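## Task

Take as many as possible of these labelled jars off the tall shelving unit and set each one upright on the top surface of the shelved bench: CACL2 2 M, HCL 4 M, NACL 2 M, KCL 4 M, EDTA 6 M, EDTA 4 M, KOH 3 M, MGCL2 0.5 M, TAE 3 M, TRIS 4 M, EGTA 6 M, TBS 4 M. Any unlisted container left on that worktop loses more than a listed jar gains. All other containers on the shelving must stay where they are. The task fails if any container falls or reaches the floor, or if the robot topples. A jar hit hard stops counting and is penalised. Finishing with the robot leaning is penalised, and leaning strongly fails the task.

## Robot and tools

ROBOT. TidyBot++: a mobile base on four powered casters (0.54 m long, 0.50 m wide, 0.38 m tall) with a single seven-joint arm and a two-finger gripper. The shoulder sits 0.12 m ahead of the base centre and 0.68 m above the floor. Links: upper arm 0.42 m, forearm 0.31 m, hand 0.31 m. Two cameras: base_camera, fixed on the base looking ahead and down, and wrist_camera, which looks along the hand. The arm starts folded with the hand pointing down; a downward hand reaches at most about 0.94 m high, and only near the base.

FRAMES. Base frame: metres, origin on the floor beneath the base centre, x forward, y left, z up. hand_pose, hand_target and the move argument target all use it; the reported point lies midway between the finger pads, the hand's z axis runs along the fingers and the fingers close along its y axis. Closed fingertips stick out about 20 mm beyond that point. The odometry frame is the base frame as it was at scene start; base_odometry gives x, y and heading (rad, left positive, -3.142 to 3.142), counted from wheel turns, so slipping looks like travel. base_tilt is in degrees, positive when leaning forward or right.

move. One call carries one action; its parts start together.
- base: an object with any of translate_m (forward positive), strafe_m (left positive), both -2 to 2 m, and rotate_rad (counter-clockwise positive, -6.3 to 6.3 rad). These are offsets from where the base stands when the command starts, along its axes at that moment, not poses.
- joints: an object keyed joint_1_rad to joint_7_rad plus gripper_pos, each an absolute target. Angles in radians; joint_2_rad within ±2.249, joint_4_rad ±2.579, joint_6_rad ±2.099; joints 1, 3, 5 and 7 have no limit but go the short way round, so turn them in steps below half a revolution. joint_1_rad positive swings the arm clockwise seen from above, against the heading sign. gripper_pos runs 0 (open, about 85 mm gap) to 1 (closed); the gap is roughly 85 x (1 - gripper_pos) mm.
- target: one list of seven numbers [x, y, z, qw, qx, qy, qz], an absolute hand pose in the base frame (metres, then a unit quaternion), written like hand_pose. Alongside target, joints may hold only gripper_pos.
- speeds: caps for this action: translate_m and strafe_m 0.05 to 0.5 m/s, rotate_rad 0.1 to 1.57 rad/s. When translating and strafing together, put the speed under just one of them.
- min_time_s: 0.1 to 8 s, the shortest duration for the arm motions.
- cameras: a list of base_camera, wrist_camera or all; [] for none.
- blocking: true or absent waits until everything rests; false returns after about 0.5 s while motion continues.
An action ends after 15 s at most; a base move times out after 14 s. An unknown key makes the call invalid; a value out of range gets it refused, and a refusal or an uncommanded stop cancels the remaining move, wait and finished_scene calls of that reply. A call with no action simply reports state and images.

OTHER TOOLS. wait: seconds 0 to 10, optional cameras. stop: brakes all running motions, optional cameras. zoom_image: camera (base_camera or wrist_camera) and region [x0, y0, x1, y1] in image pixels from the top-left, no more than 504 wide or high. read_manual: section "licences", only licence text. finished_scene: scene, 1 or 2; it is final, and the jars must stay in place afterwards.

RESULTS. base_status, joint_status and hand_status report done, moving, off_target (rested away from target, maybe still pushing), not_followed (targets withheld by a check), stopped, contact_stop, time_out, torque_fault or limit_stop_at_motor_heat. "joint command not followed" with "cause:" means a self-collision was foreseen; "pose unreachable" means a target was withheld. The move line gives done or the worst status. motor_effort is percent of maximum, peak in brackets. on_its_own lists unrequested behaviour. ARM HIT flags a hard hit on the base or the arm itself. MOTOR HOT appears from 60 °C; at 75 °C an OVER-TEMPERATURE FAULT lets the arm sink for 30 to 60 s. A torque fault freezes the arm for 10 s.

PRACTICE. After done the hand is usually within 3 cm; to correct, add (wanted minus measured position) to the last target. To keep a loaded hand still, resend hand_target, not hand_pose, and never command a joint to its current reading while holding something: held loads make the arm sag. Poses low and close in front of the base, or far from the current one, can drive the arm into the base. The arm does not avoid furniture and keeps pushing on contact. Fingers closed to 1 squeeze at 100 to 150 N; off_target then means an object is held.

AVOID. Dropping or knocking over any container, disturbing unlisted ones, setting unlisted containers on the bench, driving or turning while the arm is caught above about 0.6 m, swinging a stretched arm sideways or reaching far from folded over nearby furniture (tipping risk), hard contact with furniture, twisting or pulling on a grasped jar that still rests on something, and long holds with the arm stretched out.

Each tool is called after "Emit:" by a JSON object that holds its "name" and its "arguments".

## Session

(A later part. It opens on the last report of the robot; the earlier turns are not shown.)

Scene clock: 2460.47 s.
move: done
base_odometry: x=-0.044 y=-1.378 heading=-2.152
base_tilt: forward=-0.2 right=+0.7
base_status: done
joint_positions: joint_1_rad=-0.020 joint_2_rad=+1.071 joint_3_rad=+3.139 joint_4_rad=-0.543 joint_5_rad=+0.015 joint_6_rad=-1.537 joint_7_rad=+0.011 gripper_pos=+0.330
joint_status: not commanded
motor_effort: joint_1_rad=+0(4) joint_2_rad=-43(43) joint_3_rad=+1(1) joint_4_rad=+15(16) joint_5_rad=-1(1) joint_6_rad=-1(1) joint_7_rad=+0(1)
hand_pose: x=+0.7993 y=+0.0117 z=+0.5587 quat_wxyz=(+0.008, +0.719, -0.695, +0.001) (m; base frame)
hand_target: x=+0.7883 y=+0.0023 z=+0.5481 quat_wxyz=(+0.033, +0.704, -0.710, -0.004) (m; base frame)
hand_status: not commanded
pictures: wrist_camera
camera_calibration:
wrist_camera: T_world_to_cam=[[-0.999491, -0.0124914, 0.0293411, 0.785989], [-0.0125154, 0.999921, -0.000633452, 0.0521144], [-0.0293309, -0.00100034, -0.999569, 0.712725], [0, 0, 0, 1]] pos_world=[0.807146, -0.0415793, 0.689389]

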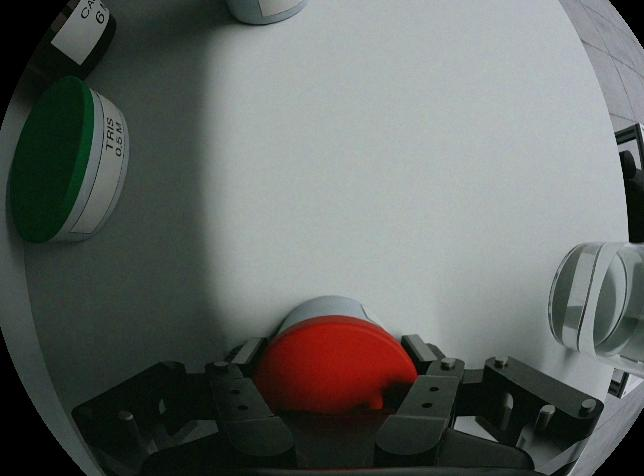

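Emit:
{"name": "move", "arguments": {"joints": {"gripper_pos": 0.42}, "min_time_s": 2}}

Emit:
{"name": "move", "arguments": {"joints": {"gripper_pos": 0.52}, "min_time_s": 2, "cameras": ["wrist_camera"]}}

Emit:
{"name": "zoom_image", "arguments": {"camera": "wrist_camera", "region": [200, 290, 480, 476]}}

Scene clock: 2465.83 s.
move: done
base_odometry: x=-0.044 y=-1.378 heading=-2.152
base_tilt: forward=-0.2 right=+0.7
base_status: not commanded
joint_positions: joint_1_rad=-0.019 joint_2_rad=+1.069 joint_3_rad=+3.140 joint_4_rad=-0.539 joint_5_rad=+0.016 joint_6_rad=-1.539 joint_7_rad=+0.011 gripper_pos=+0.420
joint_status: all done
motor_effort: joint_1_rad=+0(3) joint_2_rad=-39(43) joint_3_rad=+0(2) joint_4_rad=+14(16) joint_5_rad=+0(3) joint_6_rad=-1(3) joint_7_rad=+0(1)
hand_pose: x=+0.8006 y=+0.0100 z=+0.5616 quat_wxyz=(+0.007, +0.718, -0.696, +0.004) (m; base frame)
hand_target: x=+0.7883 y=+0.0023 z=+0.5481 quat_wxyz=(+0.033, +0.704, -0.710, -0.004) (m; base frame)
hand_status: not commanded
pictures: none

Scene clock: 2466.37 s.
move: off_target
base_odometry: x=-0.044 y=-1.378 heading=-2.152
base_tilt: forward=-0.2 right=+0.6
base_status: not commanded
joint_positions: joint_1_rad=-0.019 joint_2_rad=+1.068 joint_3_rad=+3.140 joint_4_rad=-0.537 joint_5_rad=+0.016 joint_6_rad=-1.539 joint_7_rad=+0.011 gripper_pos=+0.459
joint_status: gripper_pos off_target (ended at +0.459, target +0.520)
motor_effort: joint_1_rad=+0(1) joint_2_rad=-39(39) joint_3_rad=+1(1) joint_4_rad=+13(14) joint_5_rad=+0(1) joint_6_rad=-1(1) joint_7_rad=-1(1)
hand_pose: x=+0.8009 y=+0.0101 z=+0.5623 quat_wxyz=(+0.006, +0.718, -0.696, +0.004) (m; base frame)
hand_target: x=+0.7883 y=+0.0023 z=+0.5481 quat_wxyz=(+0.033, +0.704, -0.710, -0.004) (m; base frame)
hand_status: not commanded
pictures: wrist_camera
camera_calibration:
wrist_camera: T_world_to_cam=[[-0.999684, -0.0105698, 0.0228221, 0.79125], [-0.0106171, 0.999942, -0.00195299, 0.0530217], [-0.0228002, -0.00219468, -0.999738, 0.711162], [0, 0, 0, 1]] pos_world=[0.807777, -0.0430945, 0.693021]

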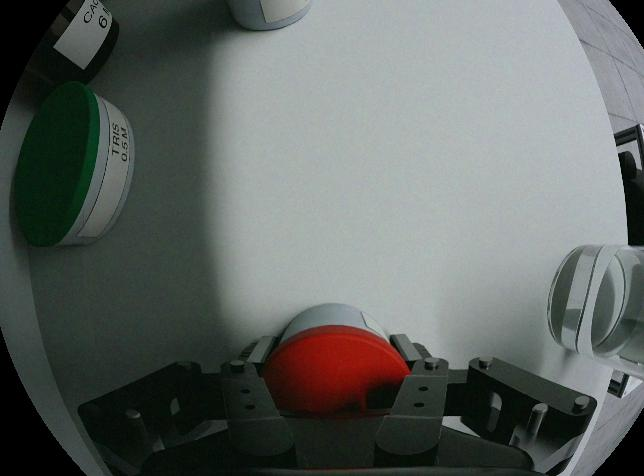

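Scaled by 1.800.

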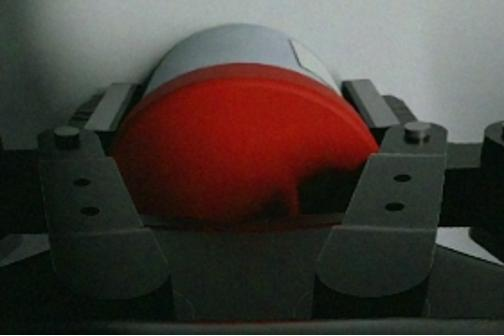

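Emit:
{"name": "move", "arguments": {"joints": {"joint_2_rad": 1.0}, "min_time_s": 1.5}}

Emit:
{"name": "move", "arguments": {"joints": {"joint_2_rad": 0.988}, "min_time_s": 1.5, "cameras": ["wrist_camera"]}}

Scene clock: 2472.27 s.
move: done
base_odometry: x=-0.044 y=-1.378 heading=-2.152
base_tilt: forward=-0.2 right=+0.6
base_status: not commanded
joint_positions: joint_1_rad=-0.019 joint_2_rad=+1.056 joint_3_rad=+3.140 joint_4_rad=-0.537 joint_5_rad=+0.016 joint_6_rad=-1.539 joint_7_rad=+0.011 gripper_pos=+0.459
joint_status: all done
motor_effort: joint_1_rad=+0(1) joint_2_rad=-43(44) joint_3_rad=+1(1) joint_4_rad=+15(16) joint_5_rad=+0(1) joint_6_rad=-1(2) joint_7_rad=+0(1)
hand_pose: x=+0.8024 y=+0.0101 z=+0.5708 quat_wxyz=(+0.002, +0.718, -0.696, +0.008) (m; base frame)
hand_target: x=+0.7973 y=+0.0025 z=+0.6054 quat_wxyz=(+0.002, +0.703, -0.711, +0.025) (m; base frame)
hand_status: not commanded
pictures: none

Scene clock: 2474.07 s.
move: done
base_odometry: x=-0.044 y=-1.378 heading=-2.152
base_tilt: forward=-0.1 right=+0.7
base_status: not commanded
joint_positions: joint_1_rad=-0.019 joint_2_rad=+1.045 joint_3_rad=+3.140 joint_4_rad=-0.537 joint_5_rad=+0.016 joint_6_rad=-1.539 joint_7_rad=+0.011 gripper_pos=+0.459
joint_status: all done
motor_effort: joint_1_rad=+1(1) joint_2_rad=-43(44) joint_3_rad=+0(1) joint_4_rad=+15(17) joint_5_rad=+0(1) joint_6_rad=+0(2) joint_7_rad=+0(1)
hand_pose: x=+0.8035 y=+0.0101 z=+0.5780 quat_wxyz=(-0.002, +0.718, -0.696, +0.012) (m; base frame)
hand_target: x=+0.7981 y=+0.0025 z=+0.6136 quat_wxyz=(-0.002, +0.703, -0.711, +0.030) (m; base frame)
hand_status: not commanded
pictures: wrist_camera
camera_calibration:
wrist_camera: T_world_to_cam=[[-0.999944, -0.0105941, -0.00028443, 0.80707], [-0.0105936, 0.999942, -0.00179763, 0.0529175], [0.000303458, -0.00179451, -0.999998, 0.708524], [0, 0, 0, 1]] pos_world=[0.80737, -0.0430928, 0.708847]

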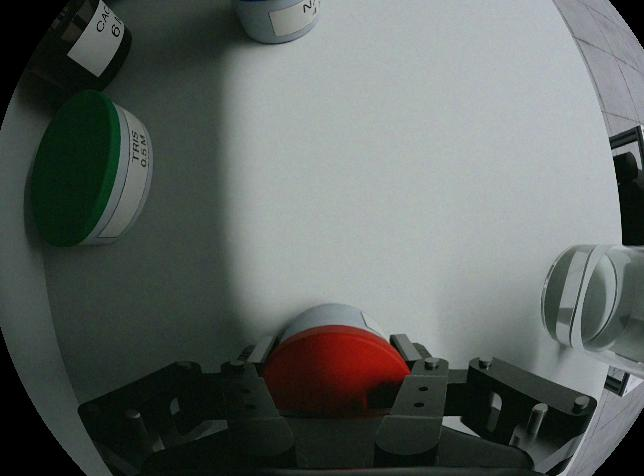

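Emit:
{"name": "move", "arguments": {"base": {"strafe_m": 0.115}, "speeds": {"strafe_m": 0.07}, "cameras": ["wrist_camera"]}}

Emit:
{"name": "move", "arguments": {"base": {"translate_m": -0.5}, "speeds": {"translate_m": 0.15}, "cameras": ["wrist_camera"]}}

Scene clock: 2479.13 s.
move: done
base_odometry: x=+0.052 y=-1.441 heading=-2.152
base_tilt: forward=-0.1 right=+0.6
base_status: done
joint_positions: joint_1_rad=-0.020 joint_2_rad=+1.044 joint_3_rad=+3.140 joint_4_rad=-0.537 joint_5_rad=+0.016 joint_6_rad=-1.539 joint_7_rad=+0.011 gripper_pos=+0.459
joint_status: not commanded
motor_effort: joint_1_rad=+0(4) joint_2_rad=-43(44) joint_3_rad=+1(1) joint_4_rad=+16(16) joint_5_rad=+1(1) joint_6_rad=-1(1) joint_7_rad=-1(1)
hand_pose: x=+0.8036 y=+0.0110 z=+0.5787 quat_wxyz=(-0.003, +0.718, -0.696, +0.013) (m; base frame)
hand_target: x=+0.7981 y=+0.0025 z=+0.6136 quat_wxyz=(-0.002, +0.703, -0.711, +0.030) (m; base frame)
hand_status: not commanded
pictures: wrist_camera
camera_calibration:
wrist_camera: T_world_to_cam=[[-0.999928, -0.0119135, -0.00136075, 0.807776], [-0.011911, 0.999927, -0.00181513, 0.0530871], [0.00138227, -0.0017988, -0.999997, 0.70836], [0, 0, 0, 1]] pos_world=[0.807371, -0.0421856, 0.709553]

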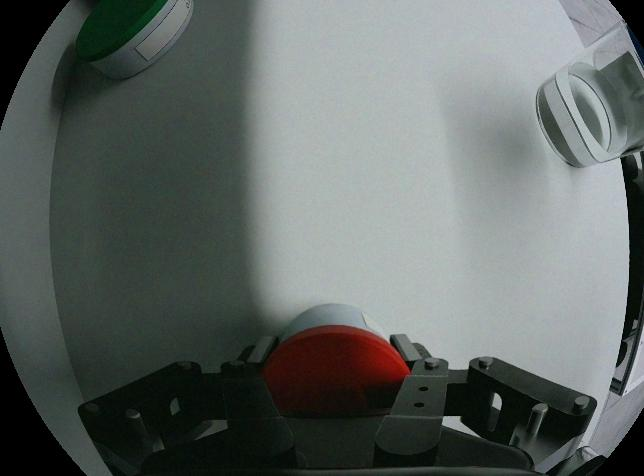

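Scene clock: 2483.13 s.
move: done
base_odometry: x=+0.327 y=-1.024 heading=-2.153
base_tilt: forward=-0.2 right=+0.6
base_status: done
joint_positions: joint_1_rad=-0.020 joint_2_rad=+1.039 joint_3_rad=+3.140 joint_4_rad=-0.537 joint_5_rad=+0.016 joint_6_rad=-1.539 joint_7_rad=+0.011 gripper_pos=+0.459
joint_status: not commanded
motor_effort: joint_1_rad=+1(2) joint_2_rad=-43(44) joint_3_rad=+0(1) joint_4_rad=+16(16) joint_5_rad=+0(1) joint_6_rad=-1(2) joint_7_rad=-1(1)
hand_pose: x=+0.8041 y=+0.0110 z=+0.5824 quat_wxyz=(-0.004, +0.718, -0.696, +0.014) (m; base frame)
hand_target: x=+0.7981 y=+0.0025 z=+0.6136 quat_wxyz=(-0.002, +0.703, -0.711, +0.030) (m; base frame)
hand_status: not commanded
pictures: wrist_camera
camera_calibration:
wrist_camera: T_world_to_cam=[[-0.999907, -0.0119082, -0.00666238, 0.811467], [-0.0118967, 0.999928, -0.00177752, 0.0530541], [0.00668307, -0.00169809, -0.999976, 0.707799], [0, 0, 0, 1]] pos_world=[0.807292, -0.0421852, 0.713283]

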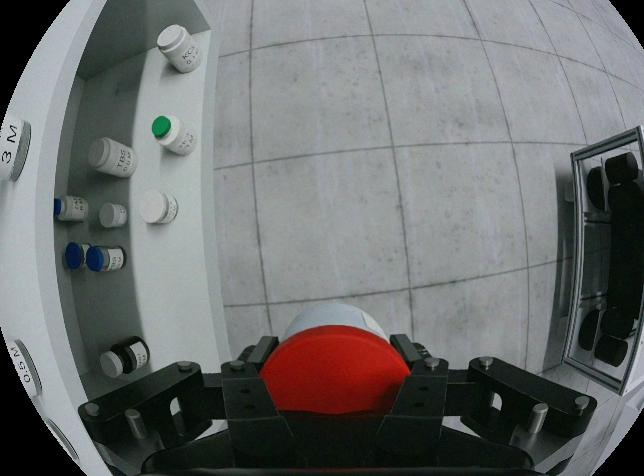

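Emit:
{"name": "move", "arguments": {"joints": {"joint_2_rad": 0.25, "joint_4_rad": -1.11, "joint_6_rad": -1.8}, "min_time_s": 3}}

Emit:
{"name": "move", "arguments": {"base": {"translate_m": -1.574, "strafe_m": -1.6025, "rotate_rad": -3.1416}, "speeds": {"rotate_rad": 1.0, "translate_m": 0.45}, "cameras": ["all"]}}

Scene clock: 2491.83 s.
move: done
base_odometry: x=+0.327 y=-1.024 heading=-2.153
base_tilt: forward=-0.2 right=+0.7
base_status: not commanded
joint_positions: joint_1_rad=-0.020 joint_2_rad=+0.278 joint_3_rad=+3.140 joint_4_rad=-1.092 joint_5_rad=+0.016 joint_6_rad=-1.762 joint_7_rad=+0.011 gripper_pos=+0.459
joint_status: all done
motor_effort: joint_1_rad=+0(1) joint_2_rad=-23(45) joint_3_rad=+0(1) joint_4_rad=+16(17) joint_5_rad=-1(1) joint_6_rad=+0(2) joint_7_rad=+0(1)
hand_pose: x=+0.5455 y=+0.0058 z=+0.8381 quat_wxyz=(+0.002, +0.717, -0.697, +0.009) (m; base frame)
hand_target: x=+0.5249 y=-0.0027 z=+0.8442 quat_wxyz=(+0.020, +0.700, -0.714, +0.008) (m; base frame)
hand_status: not commanded
pictures: none

Scene clock: 2498.33 s.
move: done
base_odometry: x=-0.146 y=+1.172 heading=+0.988
base_tilt: forward=-0.2 right=+0.6
base_status: done
joint_positions: joint_1_rad=-0.022 joint_2_rad=+0.277 joint_3_rad=+3.139 joint_4_rad=-1.092 joint_5_rad=+0.016 joint_6_rad=-1.763 joint_7_rad=+0.011 gripper_pos=+0.459
joint_status: not commanded
motor_effort: joint_1_rad=+1(5) joint_2_rad=-23(26) joint_3_rad=+1(4) joint_4_rad=+15(16) joint_5_rad=+0(2) joint_6_rad=-1(2) joint_7_rad=+0(1)
hand_pose: x=+0.5449 y=+0.0068 z=+0.8384 quat_wxyz=(+0.002, +0.718, -0.696, +0.009) (m; base frame)
hand_target: x=+0.5249 y=-0.0027 z=+0.8442 quat_wxyz=(+0.020, +0.700, -0.714, +0.008) (m; base frame)
hand_status: not commanded
pictures: base_camera, wrist_camera
camera_calibration:
wrist_camera: T_world_to_cam=[[-0.999876, -0.0117915, 0.0104489, 0.539485], [-0.011819, 0.999927, -0.00257481, 0.055185], [-0.0104178, -0.00269799, -0.999942, 0.974738], [0, 0, 0, 1]] pos_world=[0.550225, -0.0461898, 0.969187]

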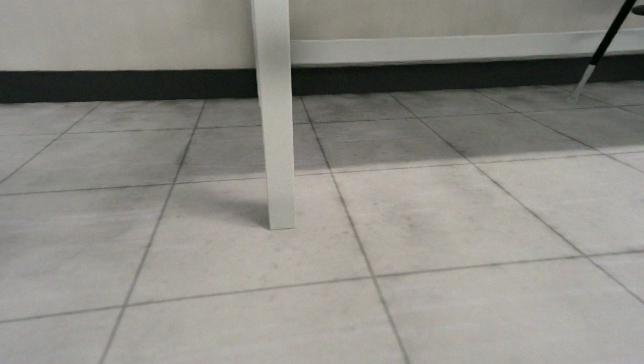

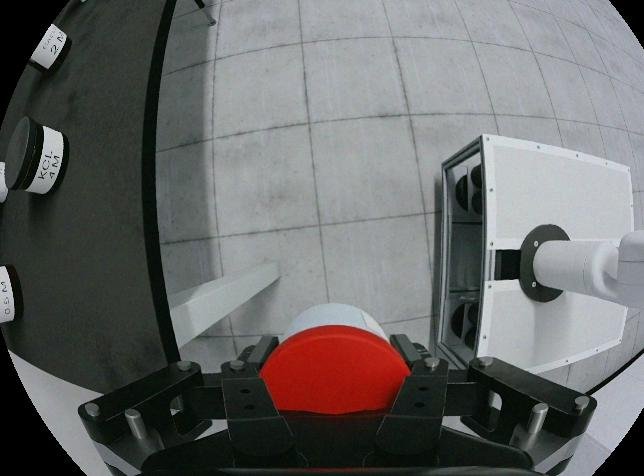

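Emit:
{"name": "move", "arguments": {"base": {"translate_m": 0.17, "strafe_m": -0.01}, "speeds": {"translate_m": 0.25}, "cameras": ["wrist_camera"]}}

Scene clock: 2512.20 s.
move: done
base_odometry: x=-0.045 y=+1.309 heading=+0.988
base_tilt: forward=-0.2 right=+0.6
base_status: done
joint_positions: joint_1_rad=-0.022 joint_2_rad=+0.270 joint_3_rad=+3.139 joint_4_rad=-1.092 joint_5_rad=+0.016 joint_6_rad=-1.767 joint_7_rad=+0.011 gripper_pos=+0.459
joint_status: not commanded
motor_effort: joint_1_rad=+1(1) joint_2_rad=-23(26) joint_3_rad=+1(2) joint_4_rad=+15(16) joint_5_rad=+1(1) joint_6_rad=-1(2) joint_7_rad=+0(1)
hand_pose: x=+0.5423 y=+0.0068 z=+0.8413 quat_wxyz=(+0.001, +0.718, -0.696, +0.010) (m; base frame)
hand_target: x=+0.5249 y=-0.0027 z=+0.8442 quat_wxyz=(+0.020, +0.700, -0.714, +0.008) (m; base frame)
hand_status: not commanded
pictures: wrist_camera
camera_calibration:
wrist_camera: T_world_to_cam=[[-0.999903, -0.0117466, 0.00754672, 0.539402], [-0.0117659, 0.999928, -0.00250962, 0.055166], [-0.0075167, -0.00259817, -0.999968, 0.976166], [0, 0, 0, 1]] pos_world=[0.547336, -0.0462896, 0.972203]

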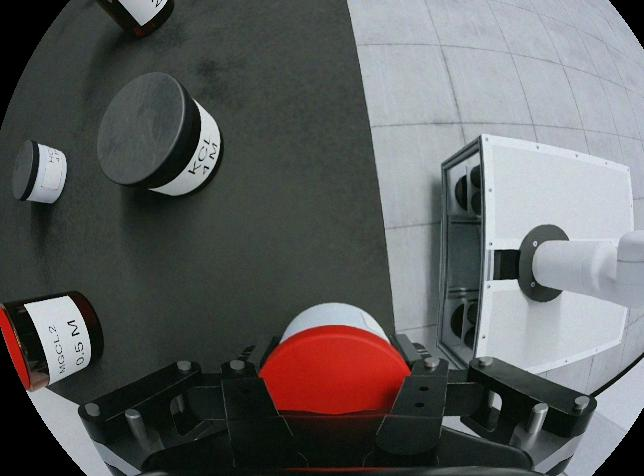

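Emit:
{"name": "move", "arguments": {"base": {"translate_m": 0.07}, "speeds": {"translate_m": 0.15}}}

Emit:
{"name": "move", "arguments": {"joints": {"joint_2_rad": 0.24, "joint_4_rad": -1.24, "joint_6_rad": -1.612}, "min_time_s": 3, "cameras": ["wrist_camera"]}}

Scene clock: 2521.20 s.
move: done
base_odometry: x=-0.006 y=+1.367 heading=+0.988
base_tilt: forward=-0.1 right=+0.6
base_status: done
joint_positions: joint_1_rad=-0.022 joint_2_rad=+0.266 joint_3_rad=+3.139 joint_4_rad=-1.093 joint_5_rad=+0.016 joint_6_rad=-1.769 joint_7_rad=+0.011 gripper_pos=+0.459
joint_status: not commanded
motor_effort: joint_1_rad=+1(2) joint_2_rad=-23(27) joint_3_rad=+1(2) joint_4_rad=+15(16) joint_5_rad=-1(1) joint_6_rad=-1(2) joint_7_rad=-1(1)
hand_pose: x=+0.5410 y=+0.0068 z=+0.8427 quat_wxyz=(+0.000, +0.718, -0.696, +0.010) (m; base frame)
hand_target: x=+0.5249 y=-0.0027 z=+0.8442 quat_wxyz=(+0.020, +0.700, -0.714, +0.008) (m; base frame)
hand_status: not commanded
pictures: none

Scene clock: 2524.50 s.
move: done
base_odometry: x=-0.006 y=+1.367 heading=+0.988
base_tilt: forward=-0.1 right=+0.7
base_status: not commanded
joint_positions: joint_1_rad=-0.022 joint_2_rad=+0.266 joint_3_rad=+3.139 joint_4_rad=-1.220 joint_5_rad=+0.016 joint_6_rad=-1.652 joint_7_rad=+0.011 gripper_pos=+0.459
joint_status: all done
motor_effort: joint_1_rad=+1(1) joint_2_rad=-23(24) joint_3_rad=+1(1) joint_4_rad=+16(16) joint_5_rad=+0(1) joint_6_rad=-1(2) joint_7_rad=+0(1)
hand_pose: x=+0.5437 y=+0.0068 z=+0.8031 quat_wxyz=(+0.004, +0.719, -0.695, +0.007) (m; base frame)
hand_target: x=+0.5476 y=-0.0025 z=+0.8083 quat_wxyz=(-0.004, +0.702, -0.711, +0.032) (m; base frame)
hand_status: not commanded
pictures: wrist_camera
camera_calibration:
wrist_camera: T_world_to_cam=[[-0.999769, -0.0135672, 0.0166899, 0.533654], [-0.0136187, 0.999903, -0.00297792, 0.0564491], [-0.0166479, -0.00320452, -0.999856, 0.942826], [0, 0, 0, 1]] pos_world=[0.549996, -0.0461821, 0.933952]

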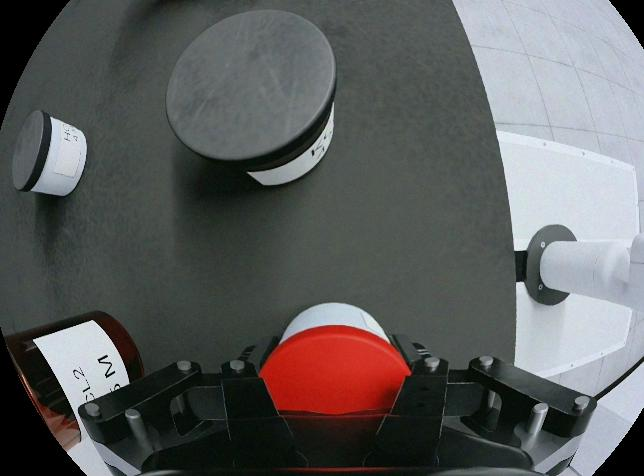

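Emit:
{"name": "move", "arguments": {"joints": {"joint_2_rad": 0.24, "joint_4_rad": -1.278, "joint_6_rad": -1.576}, "min_time_s": 2}}

Emit:
{"name": "move", "arguments": {"joints": {"joint_2_rad": 0.24, "joint_4_rad": -1.287, "joint_6_rad": -1.568}, "min_time_s": 1}}

Emit:
{"name": "move", "arguments": {"joints": {"joint_2_rad": 0.24, "joint_4_rad": -1.294, "joint_6_rad": -1.562}, "min_time_s": 1}}

Scene clock: 2533.07 s.
move: done
base_odometry: x=-0.006 y=+1.367 heading=+0.988
base_tilt: forward=-0.2 right=+0.7
base_status: not commanded
joint_positions: joint_1_rad=-0.022 joint_2_rad=+0.266 joint_3_rad=+3.139 joint_4_rad=-1.258 joint_5_rad=+0.016 joint_6_rad=-1.616 joint_7_rad=+0.011 gripper_pos=+0.459
joint_status: all done
motor_effort: joint_1_rad=+1(1) joint_2_rad=-23(24) joint_3_rad=+1(1) joint_4_rad=+15(17) joint_5_rad=-1(1) joint_6_rad=-1(2) joint_7_rad=-1(1)
hand_pose: x=+0.5441 y=+0.0068 z=+0.7914 quat_wxyz=(+0.005, +0.719, -0.695, +0.006) (m; base frame)
hand_target: x=+0.5479 y=-0.0025 z=+0.7964 quat_wxyz=(-0.003, +0.703, -0.711, +0.031) (m; base frame)
hand_status: not commanded
pictures: none

Scene clock: 2534.37 s.
move: done
base_odometry: x=-0.006 y=+1.367 heading=+0.988
base_tilt: forward=-0.2 right=+0.7
base_status: not commanded
joint_positions: joint_1_rad=-0.022 joint_2_rad=+0.266 joint_3_rad=+3.139 joint_4_rad=-1.267 joint_5_rad=+0.016 joint_6_rad=-1.608 joint_7_rad=+0.011 gripper_pos=+0.459
joint_status: all done
motor_effort: joint_1_rad=+1(1) joint_2_rad=-23(24) joint_3_rad=+1(1) joint_4_rad=+15(16) joint_5_rad=+0(1) joint_6_rad=-1(2) joint_7_rad=-1(1)
hand_pose: x=+0.5440 y=+0.0068 z=+0.7886 quat_wxyz=(+0.005, +0.719, -0.695, +0.006) (m; base frame)
hand_target: x=+0.5477 y=-0.0025 z=+0.7935 quat_wxyz=(-0.003, +0.703, -0.711, +0.031) (m; base frame)
hand_status: not commanded
pictures: none

Scene clock: 2535.67 s.
move: done
base_odometry: x=-0.006 y=+1.367 heading=+0.988
base_tilt: forward=-0.2 right=+0.6
base_status: not commanded
joint_positions: joint_1_rad=-0.022 joint_2_rad=+0.266 joint_3_rad=+3.139 joint_4_rad=-1.270 joint_5_rad=+0.016 joint_6_rad=-1.604 joint_7_rad=+0.011 gripper_pos=+0.459
joint_status: all done
motor_effort: joint_1_rad=+1(1) joint_2_rad=-22(24) joint_3_rad=+1(1) joint_4_rad=+15(16) joint_5_rad=+0(1) joint_6_rad=+0(2) joint_7_rad=+0(1)
hand_pose: x=+0.5440 y=+0.0068 z=+0.7875 quat_wxyz=(+0.005, +0.719, -0.695, +0.006) (m; base frame)
hand_target: x=+0.5475 y=-0.0025 z=+0.7913 quat_wxyz=(-0.003, +0.703, -0.711, +0.030) (m; base frame)
hand_status: not commanded
pictures: none

Emit:
{"name": "move", "arguments": {"joints": {"joint_2_rad": 0.24, "joint_4_rad": -1.302, "joint_6_rad": -1.556}, "min_time_s": 1, "cameras": ["wrist_camera"]}}

Scene clock: 2538.87 s.
move: done
base_odometry: x=-0.006 y=+1.367 heading=+0.988
base_tilt: forward=-0.2 right=+0.6
base_status: not commanded
joint_positions: joint_1_rad=-0.022 joint_2_rad=+0.264 joint_3_rad=+3.139 joint_4_rad=-1.273 joint_5_rad=+0.016 joint_6_rad=-1.600 joint_7_rad=+0.011 gripper_pos=+0.459
joint_status: all done
motor_effort: joint_1_rad=+0(1) joint_2_rad=-21(23) joint_3_rad=+1(1) joint_4_rad=+14(16) joint_5_rad=+0(1) joint_6_rad=+0(2) joint_7_rad=-1(1)
hand_pose: x=+0.5442 y=+0.0068 z=+0.7874 quat_wxyz=(+0.004, +0.719, -0.695, +0.007) (m; base frame)
hand_target: x=+0.5469 y=-0.0025 z=+0.7888 quat_wxyz=(-0.002, +0.703, -0.710, +0.029) (m; base frame)
hand_status: not commanded
pictures: wrist_camera
camera_calibration:
wrist_camera: T_world_to_cam=[[-0.999778, -0.0143924, 0.0154059, 0.535365], [-0.0144401, 0.999891, -0.00298581, 0.0568607], [-0.0153612, -0.00320761, -0.999877, 0.926451], [0, 0, 0, 1]] pos_world=[0.550299, -0.0461776, 0.918259]

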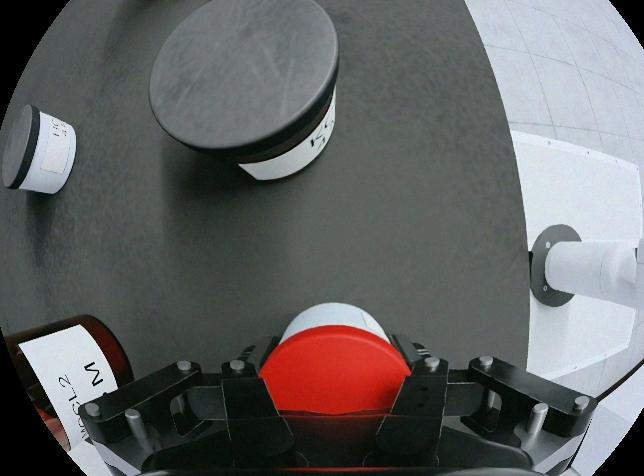

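Contact confirmed. Release.

Emit:
{"name": "move", "arguments": {"joints": {"gripper_pos": 0.41}, "min_time_s": 1}}

Emit:
{"name": "move", "arguments": {"joints": {"gripper_pos": 0.15}, "min_time_s": 2}}

Emit:
{"name": "move", "arguments": {"joints": {"gripper_pos": 0.0, "joint_2_rad": 0.285, "joint_4_rad": -1.265, "joint_6_rad": -1.635}, "min_time_s": 1, "cameras": ["wrist_camera"]}}

Scene clock: 2542.80 s.
move: done
base_odometry: x=-0.006 y=+1.367 heading=+0.988
base_tilt: forward=-0.2 right=+0.6
base_status: not commanded
joint_positions: joint_1_rad=-0.022 joint_2_rad=+0.263 joint_3_rad=+3.139 joint_4_rad=-1.278 joint_5_rad=+0.016 joint_6_rad=-1.594 joint_7_rad=+0.011 gripper_pos=+0.410
joint_status: all done
motor_effort: joint_1_rad=+0(1) joint_2_rad=-21(23) joint_3_rad=+1(1) joint_4_rad=+14(16) joint_5_rad=+0(1) joint_6_rad=-1(1) joint_7_rad=-1(1)
hand_pose: x=+0.5445 y=+0.0068 z=+0.7863 quat_wxyz=(+0.003, +0.719, -0.695, +0.008) (m; base frame)
hand_target: x=+0.5469 y=-0.0025 z=+0.7888 quat_wxyz=(-0.002, +0.703, -0.710, +0.029) (m; base frame)
hand_status: not commanded
pictures: none

Scene clock: 2543.47 s.
move: done
base_odometry: x=-0.006 y=+1.367 heading=+0.988
base_tilt: forward=-0.2 right=+0.6
base_status: not commanded
joint_positions: joint_1_rad=-0.022 joint_2_rad=+0.263 joint_3_rad=+3.139 joint_4_rad=-1.282 joint_5_rad=+0.016 joint_6_rad=-1.594 joint_7_rad=+0.011 gripper_pos=+0.150
joint_status: all done
motor_effort: joint_1_rad=+1(1) joint_2_rad=-23(23) joint_3_rad=+1(1) joint_4_rad=+16(16) joint_5_rad=-1(1) joint_6_rad=-1(1) joint_7_rad=+0(1)
hand_pose: x=+0.5434 y=+0.0068 z=+0.7852 quat_wxyz=(+0.004, +0.719, -0.695, +0.007) (m; base frame)
hand_target: x=+0.5469 y=-0.0025 z=+0.7888 quat_wxyz=(-0.002, +0.703, -0.710, +0.029) (m; base frame)
hand_status: not commanded
pictures: none

Scene clock: 2544.77 s.
move: done
base_odometry: x=-0.006 y=+1.367 heading=+0.988
base_tilt: forward=-0.2 right=+0.7
base_status: not commanded
joint_positions: joint_1_rad=-0.022 joint_2_rad=+0.264 joint_3_rad=+3.139 joint_4_rad=-1.278 joint_5_rad=+0.016 joint_6_rad=-1.602 joint_7_rad=+0.011 gripper_pos=+0.000
joint_status: all done
motor_effort: joint_1_rad=+0(1) joint_2_rad=-23(24) joint_3_rad=+1(1) joint_4_rad=+15(17) joint_5_rad=+0(1) joint_6_rad=+0(2) joint_7_rad=-1(1)
hand_pose: x=+0.5420 y=+0.0067 z=+0.7857 quat_wxyz=(+0.006, +0.719, -0.695, +0.004) (m; base frame)
hand_target: x=+0.5382 y=-0.0027 z=+0.7814 quat_wxyz=(+0.029, +0.703, -0.711, +0.000) (m; base frame)
hand_status: not commanded
pictures: wrist_camera
camera_calibration:
wrist_camera: T_world_to_cam=[[-0.999641, -0.0143513, 0.0226082, 0.527489], [-0.0144246, 0.999891, -0.00308219, 0.0569186], [-0.0225615, -0.0034072, -0.99974, 0.928512], [0, 0, 0, 1]] pos_world=[0.54907, -0.0461786, 0.91652]

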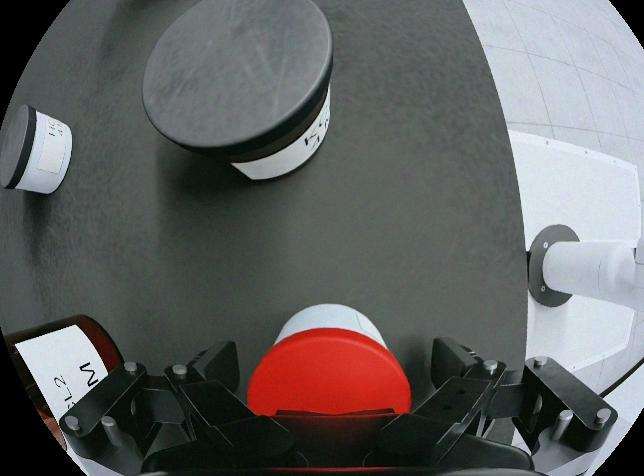

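Now raise straight up.

Emit:
{"name": "move", "arguments": {"joints": {"joint_2_rad": 0.33, "joint_4_rad": -0.894, "joint_6_rad": -1.975}, "min_time_s": 4.5, "cameras": ["wrist_camera"]}}

Scene clock: 2551.70 s.
move: done
base_odometry: x=-0.006 y=+1.367 heading=+0.988
base_tilt: forward=-0.2 right=+0.6
base_status: not commanded
joint_positions: joint_1_rad=-0.022 joint_2_rad=+0.305 joint_3_rad=+3.139 joint_4_rad=-0.908 joint_5_rad=+0.016 joint_6_rad=-1.935 joint_7_rad=+0.011 gripper_pos=+0.000
joint_status: all done
motor_effort: joint_1_rad=+1(1) joint_2_rad=-23(24) joint_3_rad=+1(1) joint_4_rad=+14(16) joint_5_rad=+0(1) joint_6_rad=-1(3) joint_7_rad=-1(1)
hand_pose: x=+0.5378 y=+0.0069 z=+0.8819 quat_wxyz=(+0.007, +0.717, -0.697, +0.003) (m; base frame)
hand_target: x=+0.5332 y=-0.0018 z=+0.8761 quat_wxyz=(+0.034, +0.698, -0.715, -0.006) (m; base frame)
hand_status: not commanded
pictures: wrist_camera
camera_calibration:
wrist_camera: T_world_to_cam=[[-0.999614, -0.00920992, 0.026196, 0.517904], [-0.00926408, 0.999955, -0.00194695, 0.0533209], [-0.0261769, -0.00218888, -0.999655, 1.02642], [0, 0, 0, 1]] pos_world=[0.545067, -0.0463019, 1.0126]

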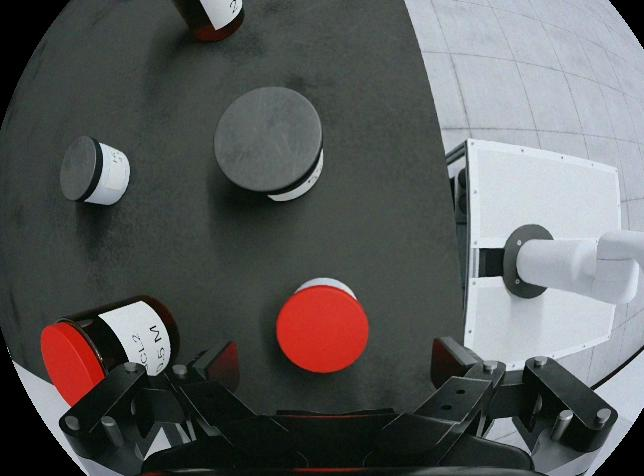

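Emit:
{"name": "move", "arguments": {"base": {"translate_m": -0.55, "strafe_m": -0.2}, "speeds": {"translate_m": 0.35}}}

Emit:
{"name": "move", "arguments": {"joints": {"joint_2_rad": -0.22, "joint_4_rad": -2.24, "joint_6_rad": 0.3, "joint_7_rad": 1.57}, "min_time_s": 2.5, "cameras": ["wrist_camera"]}}

Scene clock: 2557.47 s.
move: done
base_odometry: x=-0.141 y=+0.798 heading=+0.988
base_tilt: forward=-0.2 right=+0.6
base_status: done
joint_positions: joint_1_rad=-0.022 joint_2_rad=+0.317 joint_3_rad=+3.139 joint_4_rad=-0.907 joint_5_rad=+0.016 joint_6_rad=-1.941 joint_7_rad=+0.011 gripper_pos=+0.000
joint_status: not commanded
motor_effort: joint_1_rad=+1(2) joint_2_rad=-24(26) joint_3_rad=+1(2) joint_4_rad=+14(15) joint_5_rad=+0(1) joint_6_rad=-1(2) joint_7_rad=-1(1)
hand_pose: x=+0.5385 y=+0.0069 z=+0.8770 quat_wxyz=(+0.013, +0.717, -0.697, -0.003) (m; base frame)
hand_target: x=+0.5332 y=-0.0018 z=+0.8761 quat_wxyz=(+0.034, +0.698, -0.715, -0.006) (m; base frame)
hand_status: not commanded
pictures: none

Scene clock: 2560.73 s.
move: done
base_odometry: x=-0.141 y=+0.798 heading=+0.988
base_tilt: forward=-0.1 right=+0.7
base_status: not commanded
joint_positions: joint_1_rad=-0.022 joint_2_rad=-0.195 joint_3_rad=+3.139 joint_4_rad=-2.217 joint_5_rad=+0.016 joint_6_rad=+0.250 joint_7_rad=+1.527 gripper_pos=+0.000
joint_status: all done
motor_effort: joint_1_rad=+0(1) joint_2_rad=-11(25) joint_3_rad=+1(1) joint_4_rad=+19(20) joint_5_rad=+0(1) joint_6_rad=+8(9) joint_7_rad=-1(2)
hand_pose: x=+0.6251 y=+0.0151 z=+0.8954 quat_wxyz=(-0.018, +0.774, +0.000, +0.632) (m; base frame)
hand_target: x=+0.6180 y=+0.0150 z=+0.9096 quat_wxyz=(+0.001, +0.757, +0.026, +0.652) (m; base frame)
hand_status: not commanded
pictures: wrist_camera
camera_calibration:
wrist_camera: T_world_to_cam=[[-0.000731629, -0.999066, -0.0432109, 0.0576217], [-0.212483, 0.0423795, -0.976245, 1.05977], [0.977165, 0.00846733, -0.212315, -0.290105], [0, 0, 0, 1]] pos_world=[0.508706, 0.0151117, 0.975494]

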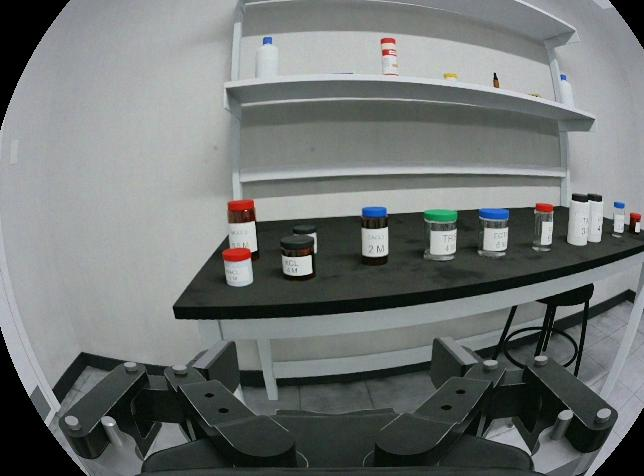

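Emit:
{"name": "finished_scene", "arguments": {"scene": 1}}

The scene is finished: the task was done.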